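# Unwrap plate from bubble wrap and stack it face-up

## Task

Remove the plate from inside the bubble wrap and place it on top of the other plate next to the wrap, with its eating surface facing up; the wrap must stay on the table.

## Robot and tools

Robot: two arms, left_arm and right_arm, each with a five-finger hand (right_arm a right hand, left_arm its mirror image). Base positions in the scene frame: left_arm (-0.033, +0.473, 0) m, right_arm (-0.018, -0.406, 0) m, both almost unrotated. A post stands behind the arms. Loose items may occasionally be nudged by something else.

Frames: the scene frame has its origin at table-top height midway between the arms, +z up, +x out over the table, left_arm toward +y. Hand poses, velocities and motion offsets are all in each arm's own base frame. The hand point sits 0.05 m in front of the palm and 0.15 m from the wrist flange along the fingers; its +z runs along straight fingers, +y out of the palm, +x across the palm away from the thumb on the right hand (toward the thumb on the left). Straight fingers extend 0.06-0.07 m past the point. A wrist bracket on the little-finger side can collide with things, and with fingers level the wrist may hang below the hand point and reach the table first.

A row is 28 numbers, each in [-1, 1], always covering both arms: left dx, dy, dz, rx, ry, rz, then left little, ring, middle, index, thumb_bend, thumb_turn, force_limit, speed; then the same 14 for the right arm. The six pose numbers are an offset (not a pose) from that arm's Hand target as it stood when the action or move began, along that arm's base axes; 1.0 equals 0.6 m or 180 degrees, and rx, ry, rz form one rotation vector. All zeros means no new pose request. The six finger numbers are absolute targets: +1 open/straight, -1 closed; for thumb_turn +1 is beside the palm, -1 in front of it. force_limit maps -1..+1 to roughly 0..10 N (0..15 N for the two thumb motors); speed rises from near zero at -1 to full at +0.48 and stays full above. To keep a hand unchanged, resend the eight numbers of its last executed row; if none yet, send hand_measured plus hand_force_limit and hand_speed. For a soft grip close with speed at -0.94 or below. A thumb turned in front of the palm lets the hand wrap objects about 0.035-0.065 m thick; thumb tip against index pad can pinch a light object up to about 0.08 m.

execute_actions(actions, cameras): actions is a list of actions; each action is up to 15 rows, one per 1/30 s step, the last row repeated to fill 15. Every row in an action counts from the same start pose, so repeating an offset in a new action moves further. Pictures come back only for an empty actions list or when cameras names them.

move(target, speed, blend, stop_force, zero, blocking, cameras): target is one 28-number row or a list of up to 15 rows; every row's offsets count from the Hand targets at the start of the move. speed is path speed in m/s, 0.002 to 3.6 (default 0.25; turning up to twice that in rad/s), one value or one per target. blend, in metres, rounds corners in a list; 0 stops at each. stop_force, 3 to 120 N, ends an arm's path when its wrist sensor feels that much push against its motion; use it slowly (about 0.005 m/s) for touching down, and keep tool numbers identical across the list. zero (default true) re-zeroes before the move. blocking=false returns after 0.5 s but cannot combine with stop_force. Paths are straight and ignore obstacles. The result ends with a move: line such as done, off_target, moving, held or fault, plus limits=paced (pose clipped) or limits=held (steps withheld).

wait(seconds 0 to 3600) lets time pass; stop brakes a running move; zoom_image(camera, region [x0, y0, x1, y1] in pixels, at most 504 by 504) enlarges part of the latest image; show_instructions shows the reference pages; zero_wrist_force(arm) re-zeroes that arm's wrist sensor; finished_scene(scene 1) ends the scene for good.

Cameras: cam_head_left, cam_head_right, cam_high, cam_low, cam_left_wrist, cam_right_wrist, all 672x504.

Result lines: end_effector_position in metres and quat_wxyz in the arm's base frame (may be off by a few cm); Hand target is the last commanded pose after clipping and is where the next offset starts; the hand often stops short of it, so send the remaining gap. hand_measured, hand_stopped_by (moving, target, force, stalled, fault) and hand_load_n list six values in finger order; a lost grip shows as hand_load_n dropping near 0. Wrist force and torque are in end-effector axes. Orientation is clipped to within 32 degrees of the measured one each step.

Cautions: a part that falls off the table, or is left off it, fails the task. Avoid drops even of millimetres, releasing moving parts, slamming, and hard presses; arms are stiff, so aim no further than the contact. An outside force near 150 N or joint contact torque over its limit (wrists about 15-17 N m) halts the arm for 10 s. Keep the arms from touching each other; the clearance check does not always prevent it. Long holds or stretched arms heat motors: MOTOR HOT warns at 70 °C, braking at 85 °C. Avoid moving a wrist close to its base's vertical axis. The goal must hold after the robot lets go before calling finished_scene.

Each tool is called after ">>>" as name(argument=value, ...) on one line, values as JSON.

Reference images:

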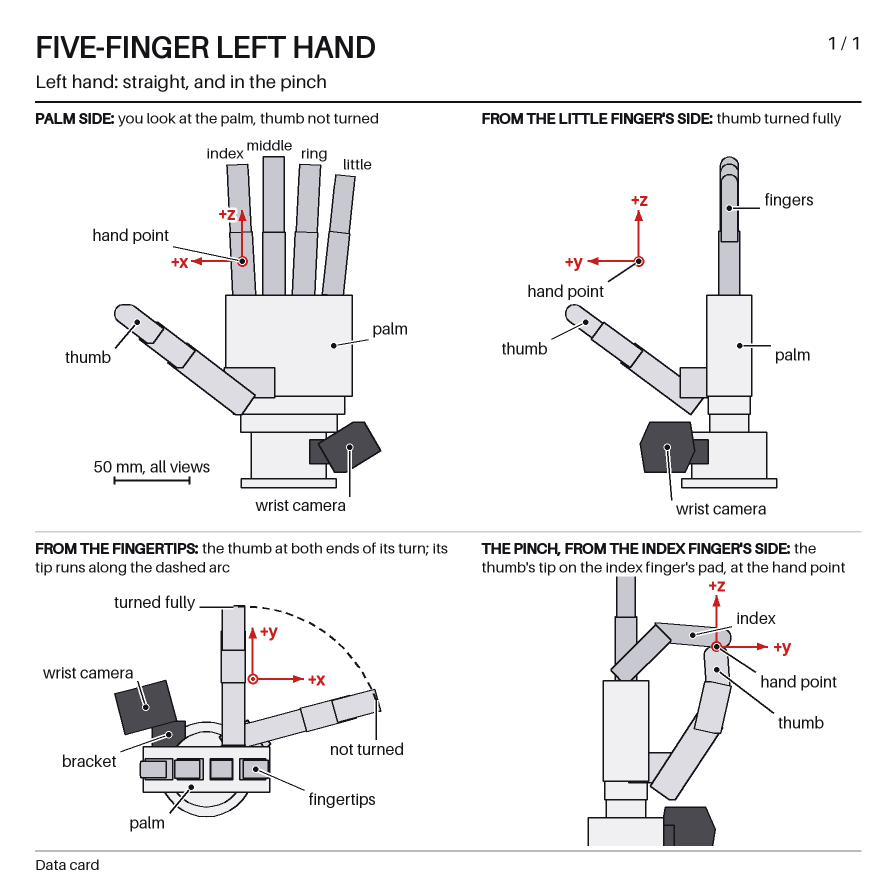

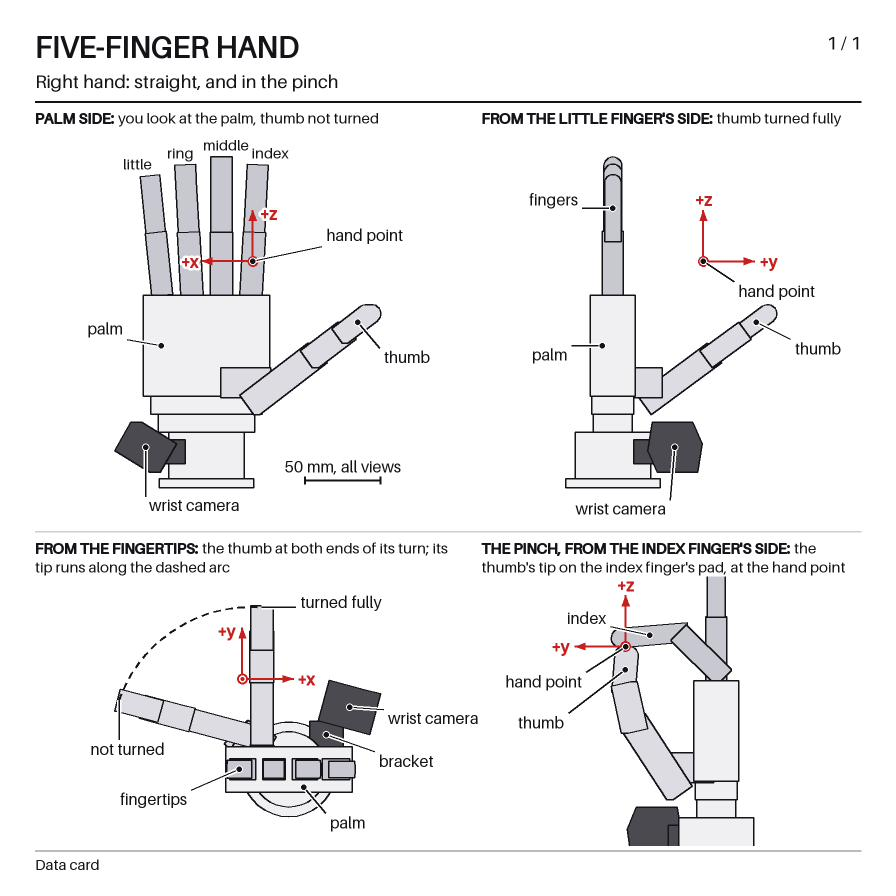

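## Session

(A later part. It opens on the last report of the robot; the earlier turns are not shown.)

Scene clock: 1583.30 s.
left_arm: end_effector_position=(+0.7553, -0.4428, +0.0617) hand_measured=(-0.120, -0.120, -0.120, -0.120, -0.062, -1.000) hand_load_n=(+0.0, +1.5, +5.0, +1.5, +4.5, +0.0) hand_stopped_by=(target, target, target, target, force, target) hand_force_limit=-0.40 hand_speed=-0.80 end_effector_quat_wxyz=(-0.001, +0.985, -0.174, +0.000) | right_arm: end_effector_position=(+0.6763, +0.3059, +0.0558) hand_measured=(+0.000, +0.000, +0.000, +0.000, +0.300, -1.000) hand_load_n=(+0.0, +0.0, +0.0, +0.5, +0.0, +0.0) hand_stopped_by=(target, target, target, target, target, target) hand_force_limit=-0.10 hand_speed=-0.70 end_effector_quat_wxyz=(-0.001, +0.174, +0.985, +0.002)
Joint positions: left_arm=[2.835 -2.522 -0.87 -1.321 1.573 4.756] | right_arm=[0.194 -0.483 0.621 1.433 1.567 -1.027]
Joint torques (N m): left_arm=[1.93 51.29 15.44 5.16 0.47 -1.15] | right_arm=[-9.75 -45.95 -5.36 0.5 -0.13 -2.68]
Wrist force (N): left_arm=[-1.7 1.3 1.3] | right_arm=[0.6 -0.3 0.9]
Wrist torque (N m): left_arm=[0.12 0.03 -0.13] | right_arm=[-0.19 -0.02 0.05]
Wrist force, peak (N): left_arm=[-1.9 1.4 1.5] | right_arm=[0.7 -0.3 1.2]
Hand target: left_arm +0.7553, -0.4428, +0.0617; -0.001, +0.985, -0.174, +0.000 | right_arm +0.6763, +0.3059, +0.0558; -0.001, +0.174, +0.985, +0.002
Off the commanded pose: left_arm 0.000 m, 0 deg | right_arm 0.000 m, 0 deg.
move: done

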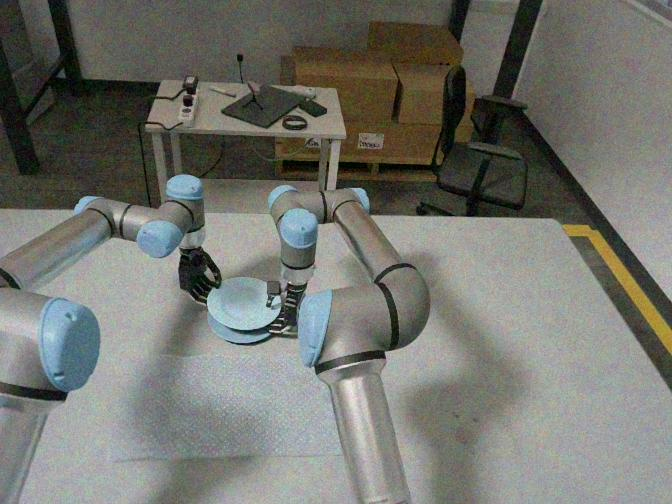

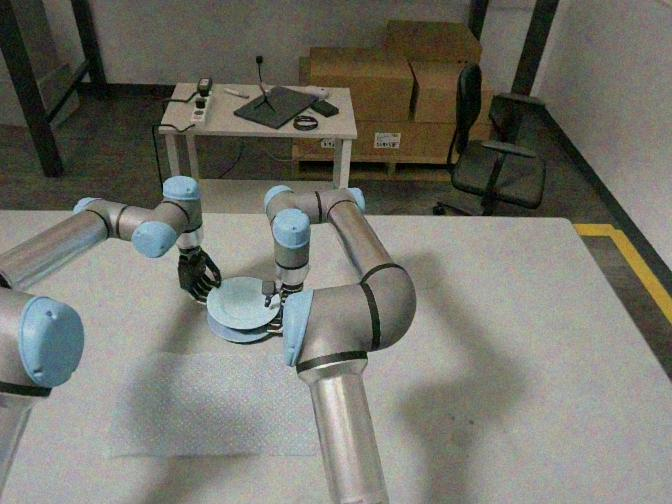

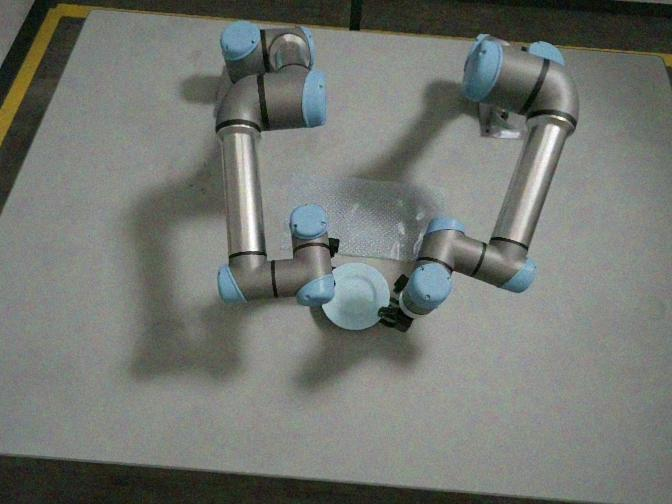

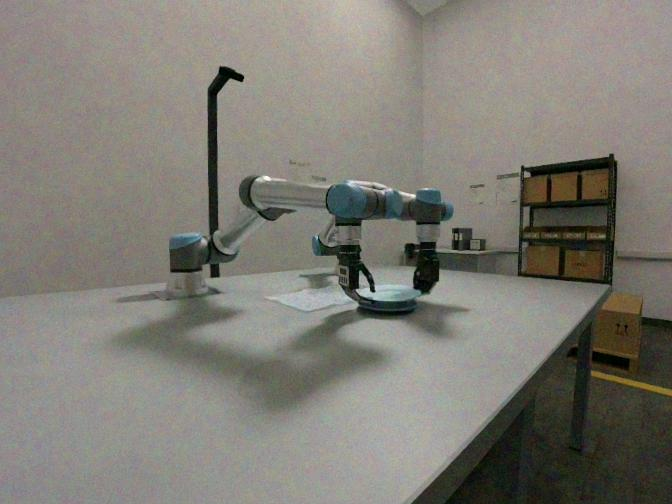

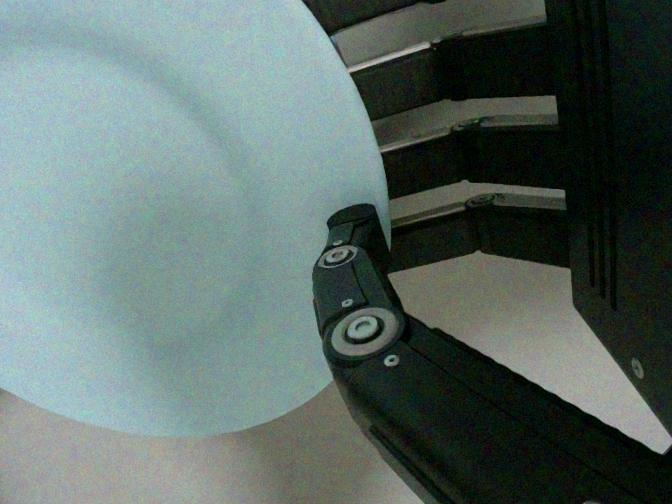

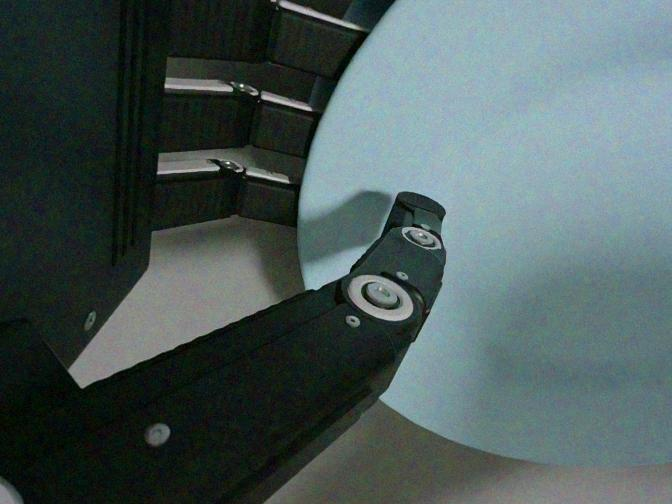

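>>> move(target=[0,0,0.1,0,0,0,-0.12,-0.12,-0.12,-0.12,-0.3,-1,-0.4,-0.8,0,0,0.1,0,0,0,0,0,0,0,0.3,-1,-0.1,-0.7], speed=0.04, cameras=["cam_high","cam_low","cam_left_wrist","cam_right_wrist","cam_head_left","cam_head_right"])

>>> zoom_image(camera="cam_low", region=[345, 250, 435, 325])

>>> zoom_image(camera="cam_head_left", region=[180, 235, 300, 355])

>>> zoom_image(camera="cam_head_right", region=[180, 235, 300, 355])

>>> zoom_image(camera="cam_high", region=[310, 250, 410, 340])

Scene clock: 1652.73 s.
left_arm: end_effector_position=(+0.7553, -0.4429, +0.1216) hand_measured=(-0.120, -0.120, -0.120, -0.120, -0.062, -1.000) hand_load_n=(+0.0, +1.5, +5.5, +1.5, +4.0, +0.0) hand_stopped_by=(target, target, target, target, force, target) hand_force_limit=-0.40 hand_speed=-0.80 end_effector_quat_wxyz=(-0.001, +0.985, -0.174, +0.000) | right_arm: end_effector_position=(+0.6763, +0.3059, +0.1158) hand_measured=(+0.000, +0.000, +0.000, +0.000, +0.300, -1.000) hand_load_n=(+0.0, +0.0, +0.0, +0.5, +0.0, +0.0) hand_stopped_by=(target, target, target, target, target, target) hand_force_limit=-0.10 hand_speed=-0.70 end_effector_quat_wxyz=(-0.001, +0.174, +0.985, +0.002)
Joint positions: left_arm=[2.835 -2.486 -0.782 -1.445 1.573 4.756] | right_arm=[0.194 -0.502 0.504 1.568 1.567 -1.027]
Joint torques (N m): left_arm=[4.86 62.68 31.36 -0.81 -1.1 -1.7] | right_arm=[-7.51 -45.25 -34.27 5.2 0.36 -1.91]
Wrist force (N): left_arm=[-1.9 -0.4 1.2] | right_arm=[0.7 -1.6 0.9]
Wrist torque (N m): left_arm=[-0.03 0.05 -0.12] | right_arm=[-0.24 -0.04 0.04]
Wrist force, peak (N): left_arm=[-1.9 1.4 1.5] | right_arm=[0.8 -1.7 0.9]
Hand target: left_arm +0.7553, -0.4428, +0.1217; -0.001, +0.985, -0.174, +0.000 | right_arm +0.6763, +0.3059, +0.1158; -0.001, +0.174, +0.985, +0.002
Off the commanded pose: left_arm 0.000 m, 0 deg | right_arm 0.000 m, 0 deg.
move: done

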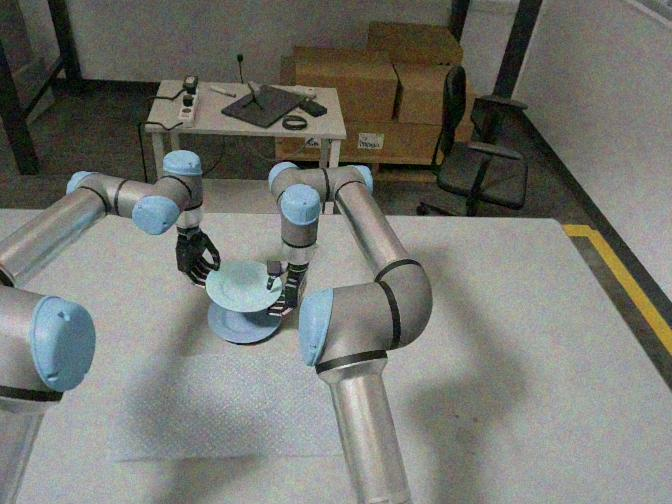

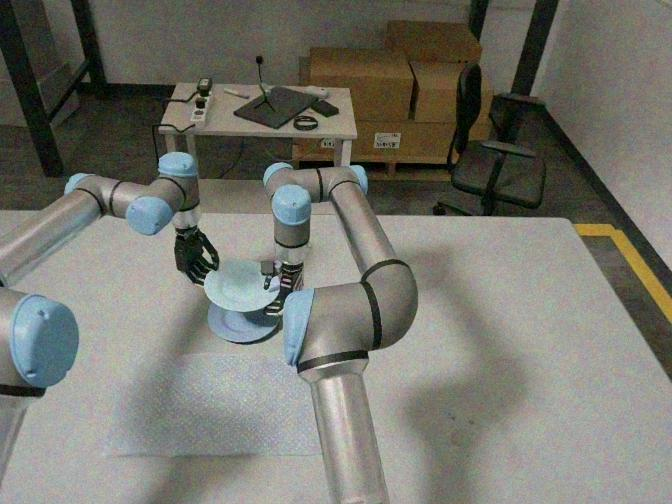

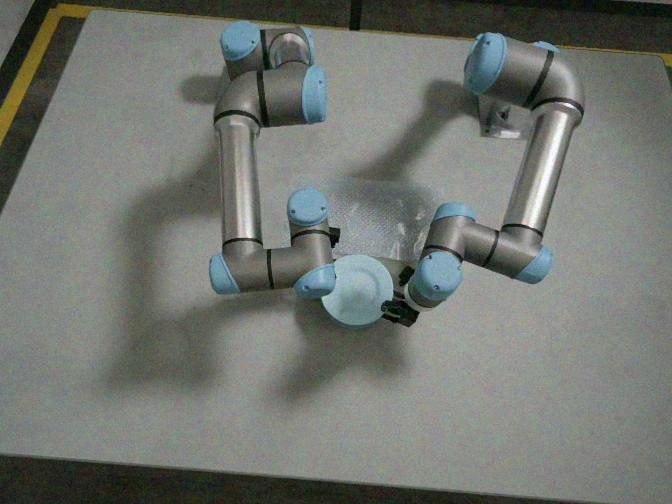

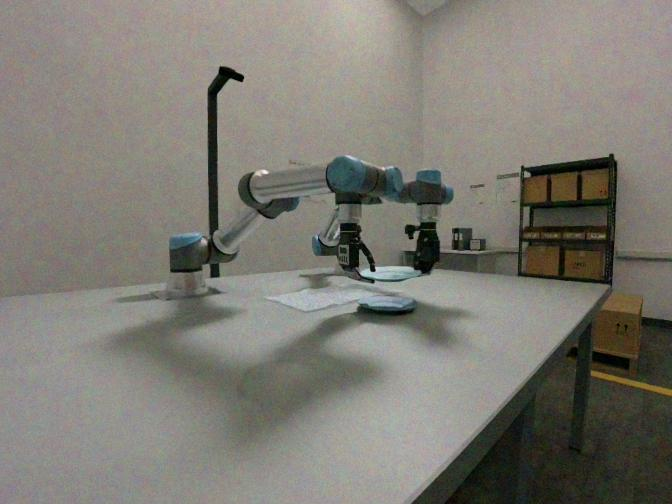

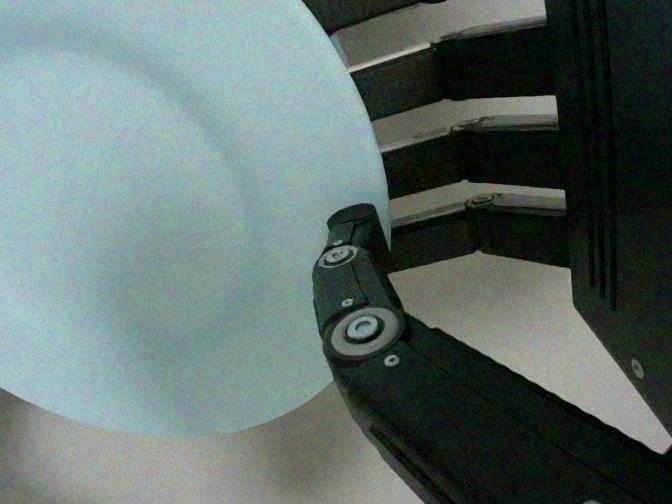

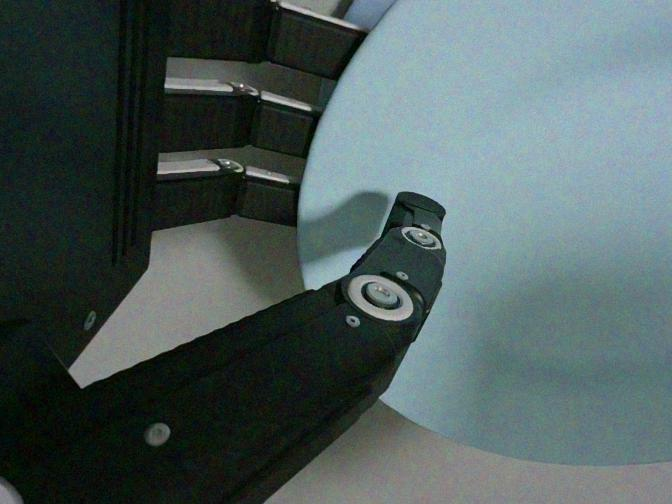

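Scaled by 5.600 from the camera's image (finer frame: 960x720).

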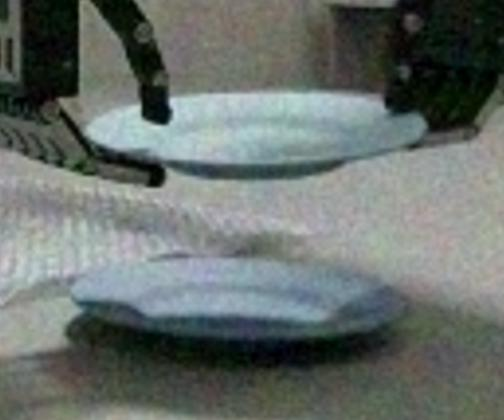

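Scaled by 4.200 from the camera's image (finer frame: 960x720).

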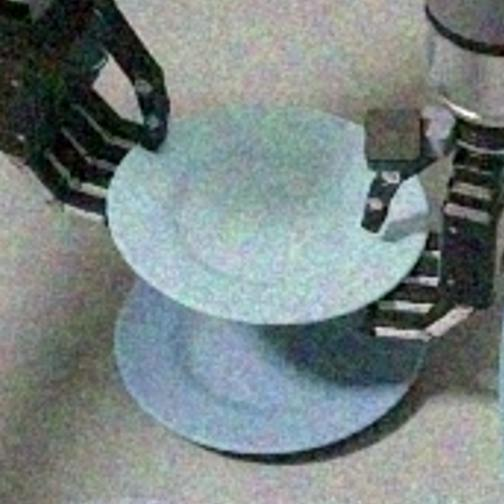

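Scaled by 4.200 from the camera's image (finer frame: 960x720).

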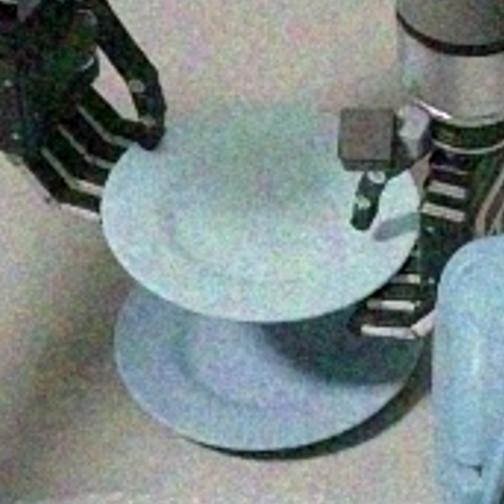

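Scaled by 5.040 from the camera's image (finer frame: 960x720).

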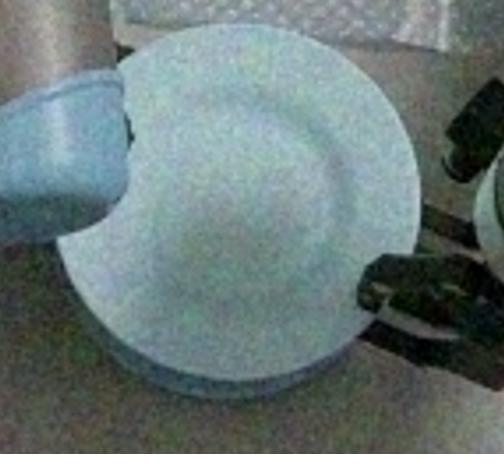

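>>> zoom_image(camera="cam_high", region=[316, 290, 386, 340])

>>> zoom_image(camera="cam_high", region=[316, 250, 396, 330])

Scaled by 7.200 from the camera's image (finer frame: 960x720).

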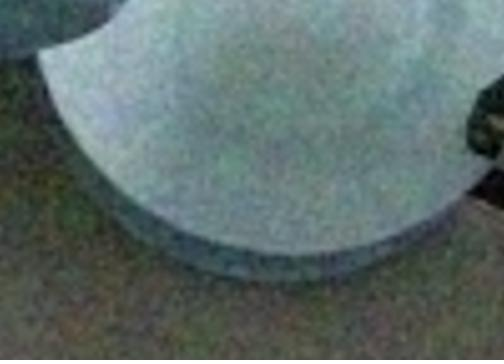

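Scaled by 6.300 from the camera's image (finer frame: 960x720).

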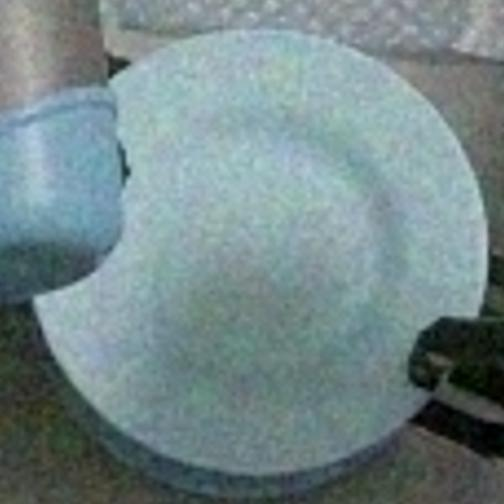

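>>> move(target=[-0.01417,0.00333,0,0,0,0,-0.12,-0.12,-0.12,-0.12,-0.3,-1,-0.4,-0.8,-0.01417,0.00333,0,0,0,0,0,0,0,0,0.3,-1,-0.1,-0.7], speed=0.01, cameras=["cam_high","cam_low","cam_head_left","cam_head_right"])

>>> zoom_image(camera="cam_high", region=[316, 290, 386, 340])

>>> zoom_image(camera="cam_low", region=[345, 250, 435, 325])

>>> zoom_image(camera="cam_head_left", region=[180, 235, 300, 355])

Scene clock: 1684.70 s.
left_arm: end_effector_position=(+0.7468, -0.4409, +0.1217) hand_measured=(-0.120, -0.120, -0.120, -0.120, -0.062, -1.000) hand_load_n=(+0.0, +1.5, +5.0, +1.5, +4.5, +0.0) hand_stopped_by=(target, target, target, target, force, target) hand_force_limit=-0.40 hand_speed=-0.80 end_effector_quat_wxyz=(-0.001, +0.985, -0.174, +0.000) | right_arm: end_effector_position=(+0.6679, +0.3079, +0.1158) hand_measured=(+0.000, +0.000, +0.000, +0.000, +0.300, -1.000) hand_load_n=(+0.0, +0.0, +0.0, +1.0, -0.5, +0.0) hand_stopped_by=(target, target, target, target, target, target) hand_force_limit=-0.10 hand_speed=-0.70 end_effector_quat_wxyz=(-0.001, +0.174, +0.985, +0.002)
Joint positions: left_arm=[2.834 -2.459 -0.833 -1.421 1.573 4.755] | right_arm=[0.199 -0.535 0.568 1.537 1.567 -1.022]
Joint torques (N m): left_arm=[-7.19 61.98 16.51 5.45 0.29 -2.6] | right_arm=[8.62 -69.29 -6.07 0.52 0.45 2.44]
Wrist force (N): left_arm=[-2.1 0.0 1.4] | right_arm=[0.1 -1.2 0.9]
Wrist torque (N m): left_arm=[0.01 0.07 -0.09] | right_arm=[-0.18 0.03 0.03]
Wrist force, peak (N): left_arm=[-2.4 -0.3 1.4] | right_arm=[0.2 -2.1 1.2]
Hand target: left_arm +0.7468, -0.4408, +0.1217; -0.001, +0.985, -0.174, +0.000 | right_arm +0.6678, +0.3079, +0.1158; -0.001, +0.174, +0.985, +0.002
Off the commanded pose: left_arm 0.000 m, 0 deg | right_arm 0.000 m, 0 deg.
move: done
Images, in order (width x height): cam_head_left 672x504, cam_head_right 672x504, cam_high 672x504, cam_low 672x504.

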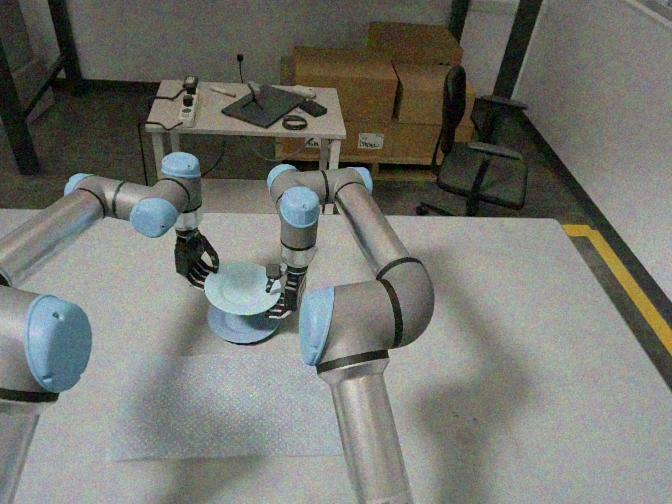

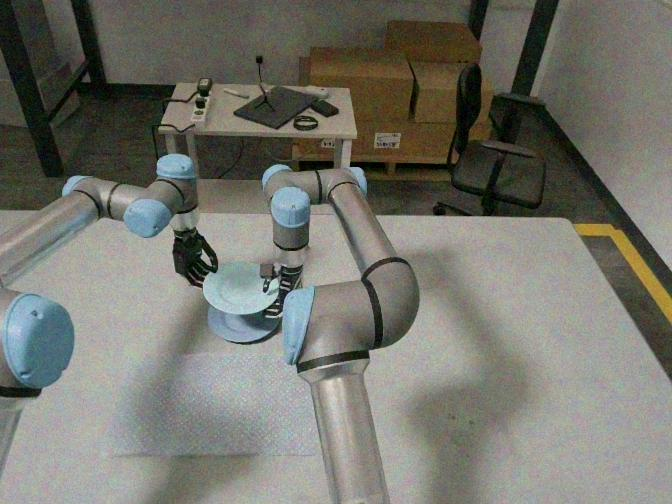

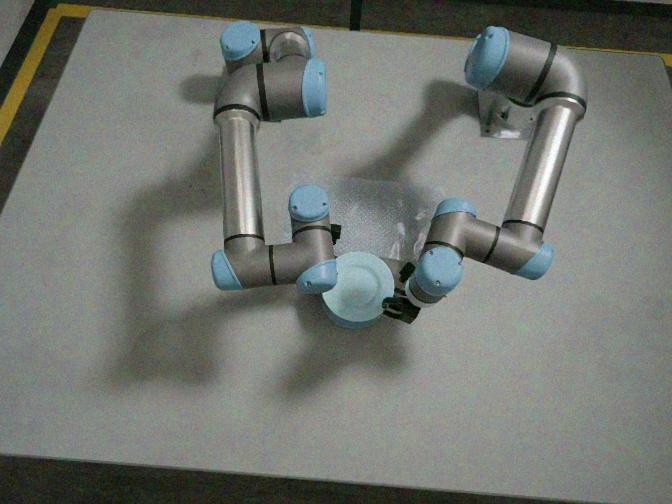

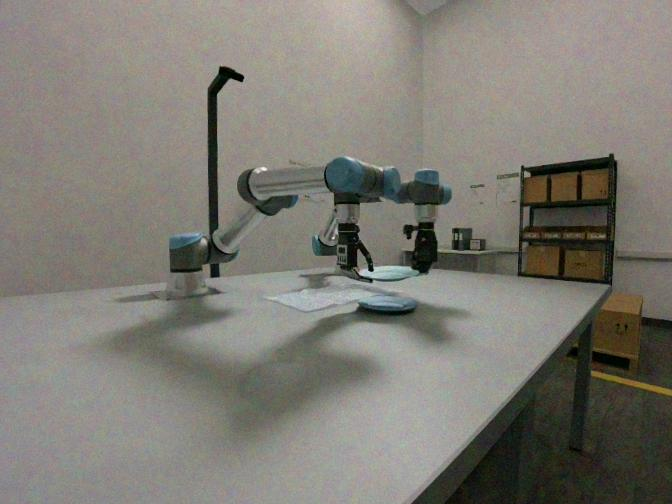

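Scaled by 7.200 from the camera's image (finer frame: 960x720).

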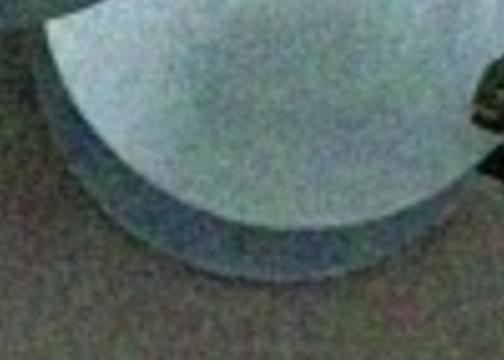

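Scaled by 5.600 from the camera's image (finer frame: 960x720).

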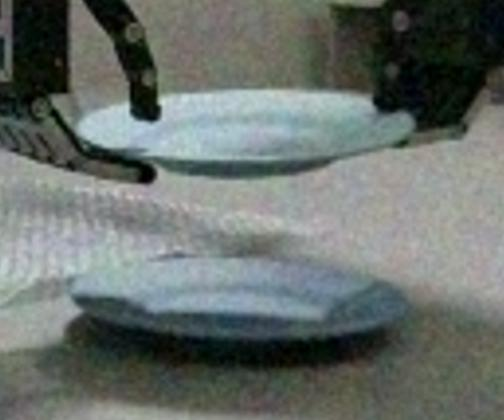

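Scaled by 4.200 from the camera's image (finer frame: 960x720).

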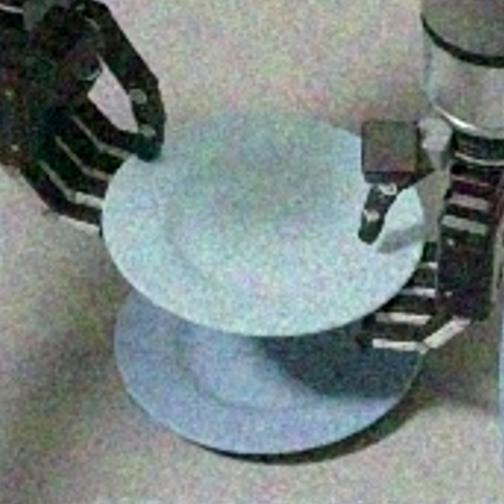

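>>> move(target=[0,0,-0.1,0,0,0,-0.12,-0.12,-0.12,-0.12,-0.3,-1,-0.4,-0.8,0,0,-0.1,0,0,0,0,0,0,0,0.3,-1,-0.1,-0.7], speed=0.04)

>>> move(target=[0,0,0,0,0,0,-0.12,-0.12,-0.12,-0.12,0.1,-1,-0.4,-0.85,0,0,0,0,0,0,0,0,0,0,0.3,-1,-0.1,-0.7], speed=0.04, cameras=["cam_low","cam_left_wrist","cam_right_wrist"])

Scene clock: 1701.30 s.
left_arm: end_effector_position=(+0.7468, -0.4408, +0.0618) hand_measured=(-0.120, -0.120, -0.120, -0.120, -0.062, -1.000) hand_load_n=(+0.0, +1.5, +5.5, +1.0, +4.5, +0.0) hand_stopped_by=(target, target, target, target, force, target) hand_force_limit=-0.40 hand_speed=-0.80 end_effector_quat_wxyz=(-0.001, +0.985, -0.174, +0.000) | right_arm: end_effector_position=(+0.6678, +0.3079, +0.0559) hand_measured=(+0.000, +0.000, +0.000, +0.000, +0.300, -1.000) hand_load_n=(+0.0, +0.0, +0.0, +0.5, +0.0, +0.0) hand_stopped_by=(target, target, target, target, target, target) hand_force_limit=-0.10 hand_speed=-0.70 end_effector_quat_wxyz=(-0.001, +0.174, +0.985, +0.002)
Joint positions: left_arm=[2.834 -2.497 -0.917 -1.299 1.573 4.755] | right_arm=[0.199 -0.511 0.676 1.406 1.567 -1.022]
Joint torques (N m): left_arm=[-4.84 50.5 15.71 5.53 0.58 -0.38] | right_arm=[4.32 -46.91 -4.25 0.33 0.05 2]
Wrist force (N): left_arm=[-2.4 0.8 1.4] | right_arm=[0.1 -0.3 1.0]
Wrist torque (N m): left_arm=[0.07 0.11 -0.11] | right_arm=[-0.14 0.02 0.03]
Wrist force, peak (N): left_arm=[-2.5 1.0 1.4] | right_arm=[0.0 -1.8 1.3]
Hand target: left_arm +0.7468, -0.4408, +0.0617; -0.001, +0.985, -0.174, +0.000 | right_arm +0.6678, +0.3079, +0.0558; -0.001, +0.174, +0.985, +0.002
Off the commanded pose: left_arm 0.000 m, 0 deg | right_arm 0.000 m, 0 deg.
move: done

Scene clock: 1702.33 s.
left_arm: end_effector_position=(+0.7468, -0.4408, +0.0617) hand_measured=(-0.120, -0.120, -0.120, -0.120, +0.100, -1.000) hand_load_n=(+0.5, +0.5, +3.0, +0.0, +0.0, +0.0) hand_stopped_by=(target, target, target, target, target, target) hand_force_limit=-0.40 hand_speed=-0.85 end_effector_quat_wxyz=(-0.001, +0.985, -0.174, +0.000) | right_arm: end_effector_position=(+0.6678, +0.3079, +0.0558) hand_measured=(+0.000, +0.000, +0.000, +0.000, +0.300, -1.000) hand_load_n=(+0.0, +0.0, +0.5, +0.5, +0.0, +0.0) hand_stopped_by=(target, target, target, target, target, target) hand_force_limit=-0.10 hand_speed=-0.70 end_effector_quat_wxyz=(-0.001, +0.174, +0.985, +0.002)
Joint positions: left_arm=[2.834 -2.497 -0.917 -1.298 1.573 4.755] | right_arm=[0.199 -0.511 0.676 1.406 1.567 -1.022]
Joint torques (N m): left_arm=[-1.48 48.9 15.71 5.25 -0.54 -0.71] | right_arm=[-2.26 -46.18 -5.06 0.59 -1.12 1.88]
Wrist force (N): left_arm=[-1.9 0.9 0.8] | right_arm=[0.5 -0.8 1.2]
Wrist torque (N m): left_arm=[0.08 0.05 -0.15] | right_arm=[-0.20 -0.02 0.03]
Wrist force, peak (N): left_arm=[-2.4 0.9 1.5] | right_arm=[0.8 -1.8 1.5]
Hand target: left_arm +0.7468, -0.4408, +0.0617; -0.001, +0.985, -0.174, +0.000 | right_arm +0.6678, +0.3079, +0.0558; -0.001, +0.174, +0.985, +0.002
Off the commanded pose: left_arm 0.000 m, 0 deg | right_arm 0.000 m, 0 deg.
move: done

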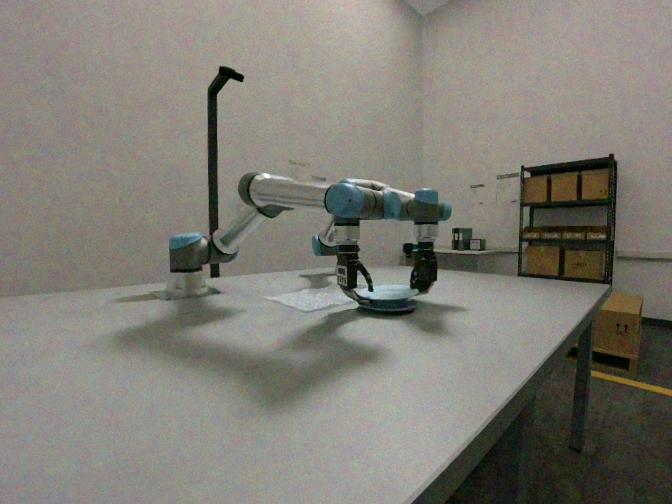

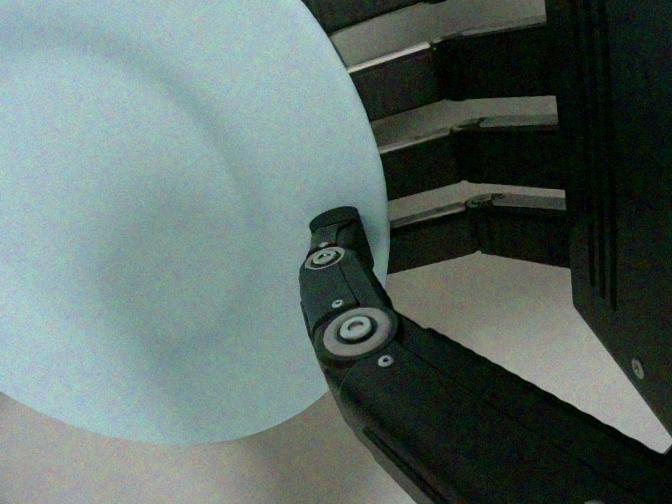

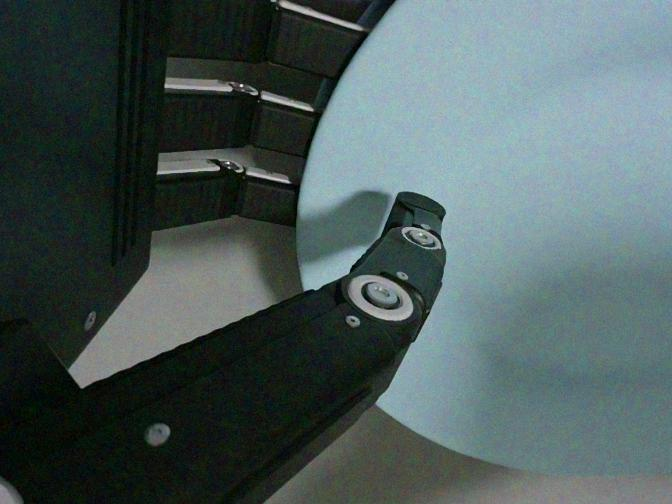

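>>> move(target=[[0,0,0,0,0,0,-0.12,-0.12,-0.12,-0.12,0.3,-1,-0.4,-0.85,0,0,0,0,0,0,0,0,0,0,0.3,-1,-0.1,-0.7],[0,0,0.0025,0,0,0,-0.08,-0.08,-0.08,-0.08,0.3,-1,-0.4,-0.9,0,0,0,0,0,0,0,0,0,0,0.3,-1,-0.1,-0.7],[0,0,0.005,0,0,0,-0.04,-0.04,-0.04,-0.04,0.3,-1,-0.4,-0.9,0,0,0,0,0,0,0,0,0,0,0.3,-1,-0.1,-0.7],[0,0,0.0075,0,0,0,0,0,0,0,0.3,-1,-0.4,-0.9,0,0,0,0,0,0,0,0,0,0,0.3,-1,-0.1,-0.7]], speed=0.005, cameras=["cam_low","cam_high","cam_left_wrist","cam_right_wrist"])

>>> zoom_image(camera="cam_low", region=[345, 260, 435, 325])

Scene clock: 1714.30 s.
left_arm: end_effector_position=(+0.7468, -0.4408, +0.0662) hand_measured=(+0.000, +0.000, +0.000, +0.000, +0.300, -1.000) hand_load_n=(+0.0, +1.5, +1.0, +0.0, +0.0, +0.5) hand_stopped_by=(target, target, target, target, target, target) hand_force_limit=-0.40 hand_speed=-0.90 end_effector_quat_wxyz=(-0.001, +0.985, -0.174, +0.000) | right_arm: end_effector_position=(+0.6678, +0.3079, +0.0558) hand_measured=(+0.000, +0.000, +0.000, +0.000, +0.300, -1.000) hand_load_n=(+0.0, +0.0, +0.5, +0.5, +0.0, +0.0) hand_stopped_by=(target, target, target, target, target, target) hand_force_limit=-0.10 hand_speed=-0.70 end_effector_quat_wxyz=(-0.001, +0.174, +0.985, +0.002)
Joint positions: left_arm=[2.834 -2.494 -0.912 -1.307 1.573 4.755] | right_arm=[0.199 -0.511 0.676 1.406 1.567 -1.022]
Joint torques (N m): left_arm=[4.77 62.27 29.61 -0.84 -1.21 -1.37] | right_arm=[-7.19 -49.57 -7.27 2.63 -1.25 1.95]
Wrist force (N): left_arm=[-2.0 1.7 0.7] | right_arm=[0.7 0.0 1.2]
Wrist torque (N m): left_arm=[0.12 0.06 -0.18] | right_arm=[-0.14 -0.05 0.05]
Wrist force, peak (N): left_arm=[-2.2 1.8 0.8] | right_arm=[0.7 -1.0 1.5]
Hand target: left_arm +0.7468, -0.4408, +0.0662; -0.001, +0.985, -0.174, +0.000 | right_arm +0.6678, +0.3079, +0.0558; -0.001, +0.174, +0.985, +0.002
Off the commanded pose: left_arm 0.000 m, 0 deg | right_arm 0.000 m, 0 deg.
move: done
Images, in order (width x height): cam_high 672x504, cam_low 672x504, cam_left_wrist 672x504, cam_right_wrist 672x504.

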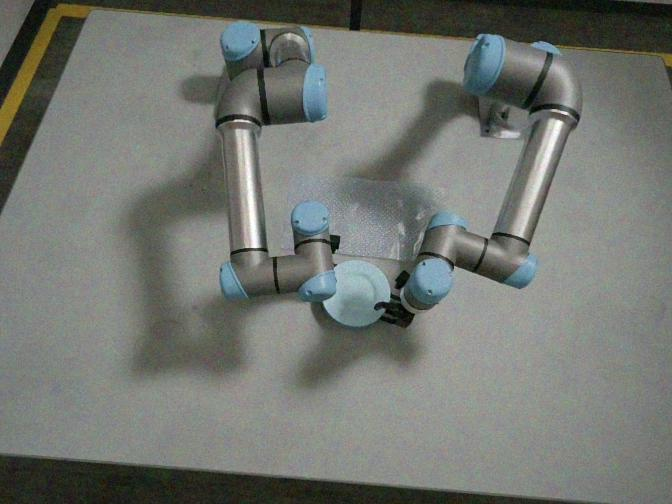

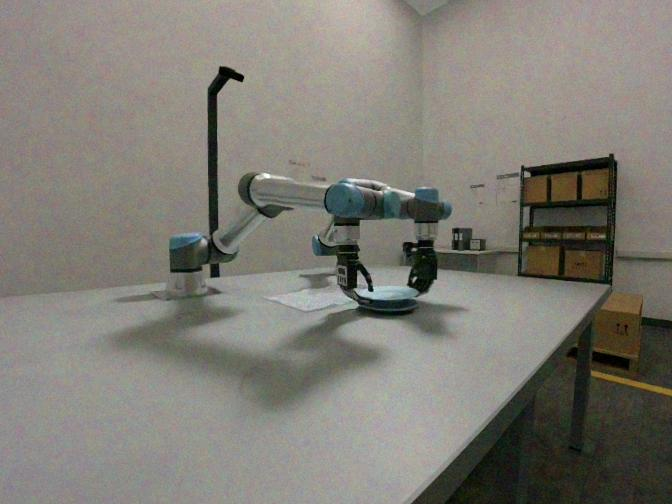

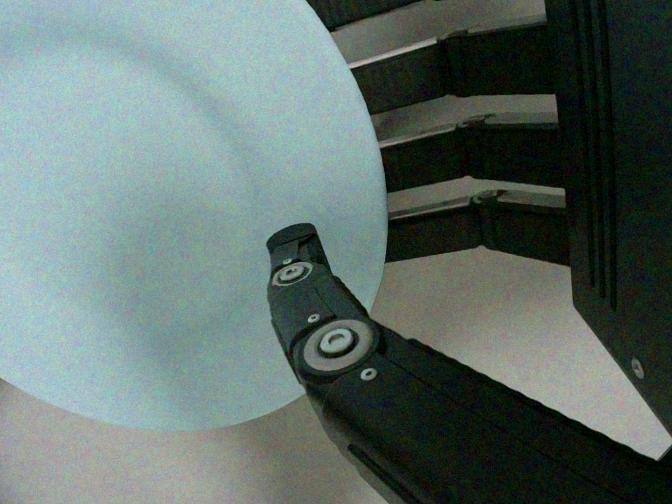

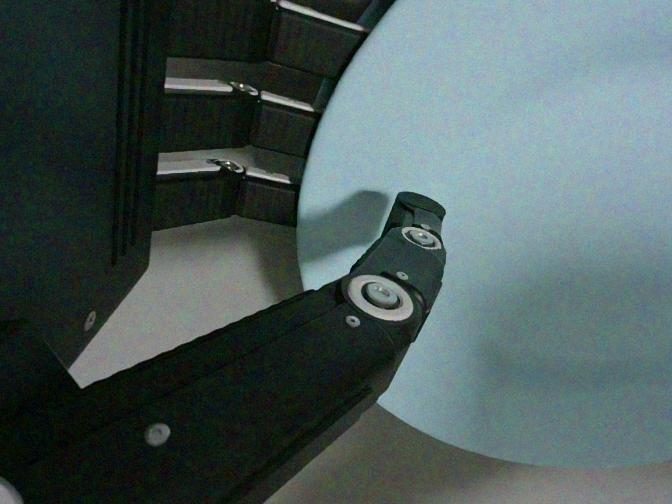

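Scaled by 5.600 from the camera's image (finer frame: 960x720).

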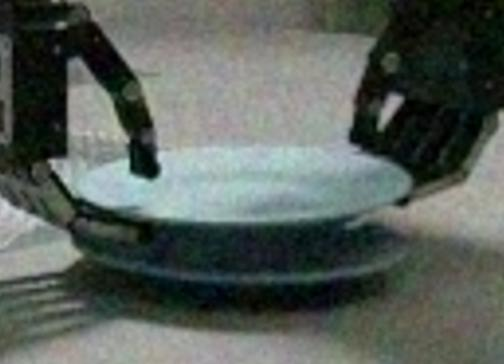

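>>> move(target=[0,0,-0.00833,0,0,0,0,0,0,0,0.3,-1,-0.4,-0.9,0,0,0,0,0,0,0,0,0,0,0.3,-1,-0.1,-0.7], speed=0.01, stop_force=4, cameras=["cam_low","cam_left_wrist","cam_right_wrist"])

>>> zoom_image(camera="cam_low", region=[350, 270, 425, 320])

Scene clock: 1730.33 s.
left_arm: end_effector_position=(+0.7468, -0.4408, +0.0612) hand_measured=(+0.000, +0.000, +0.000, +0.000, +0.300, -1.000) hand_load_n=(+0.0, +1.5, +1.0, +0.0, +0.0, +0.0) hand_stopped_by=(target, target, target, target, target, target) hand_force_limit=-0.40 hand_speed=-0.90 end_effector_quat_wxyz=(-0.001, +0.985, -0.174, +0.000) | right_arm: end_effector_position=(+0.6678, +0.3079, +0.0558) hand_measured=(+0.000, +0.000, +0.000, +0.000, +0.300, -1.000) hand_load_n=(+0.0, +0.5, +1.0, +0.5, +0.0, +0.0) hand_stopped_by=(target, target, target, target, target, target) hand_force_limit=-0.10 hand_speed=-0.70 end_effector_quat_wxyz=(-0.001, +0.174, +0.985, +0.002)
Joint positions: left_arm=[2.834 -2.497 -0.918 -1.298 1.573 4.755] | right_arm=[0.199 -0.511 0.676 1.406 1.567 -1.022]
Joint torques (N m): left_arm=[4.29 48.61 15.85 5.55 0.57 -2.01] | right_arm=[-7.09 -52.13 -8.8 3.62 -1.07 1.8]
Wrist force (N): left_arm=[-2.0 -0.2 1.0] | right_arm=[0.5 -2.0 1.2]
Wrist torque (N m): left_arm=[-0.03 0.06 -0.11] | right_arm=[-0.29 -0.02 0.01]
Wrist force, peak (N): left_arm=[-2.1 1.9 1.0] | right_arm=[0.5 -2.2 1.4]
Hand target: left_arm +0.7468, -0.4408, +0.0612; -0.001, +0.985, -0.174, +0.000 | right_arm +0.6678, +0.3079, +0.0558; -0.001, +0.174, +0.985, +0.002
Off the commanded pose: left_arm 0.000 m, 0 deg | right_arm 0.000 m, 0 deg.
move: done

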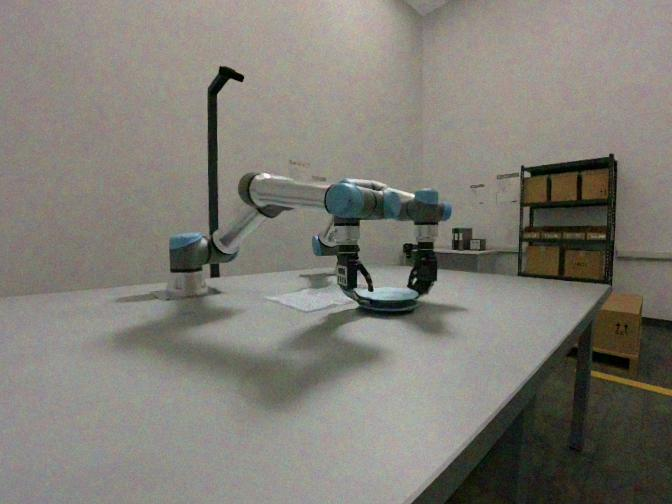

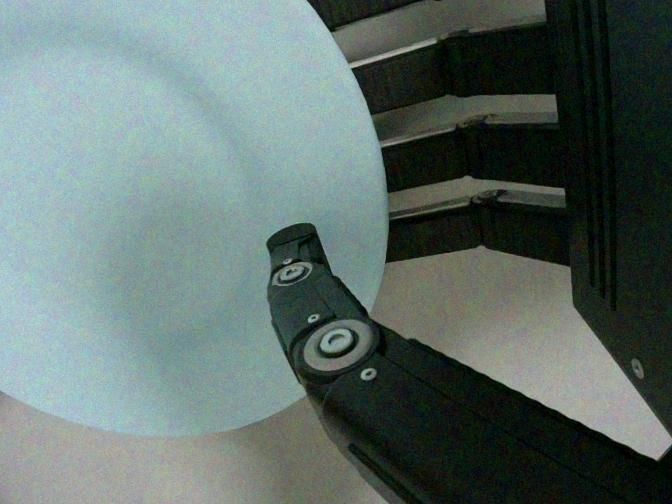

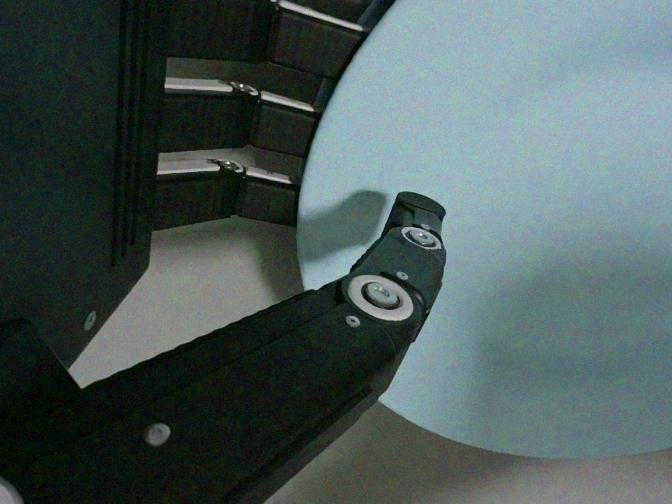

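Scaled by 6.720 from the camera's image (finer frame: 960x720).

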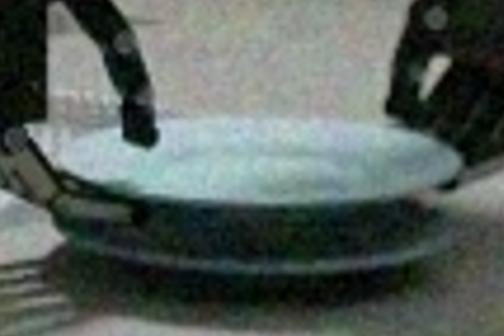

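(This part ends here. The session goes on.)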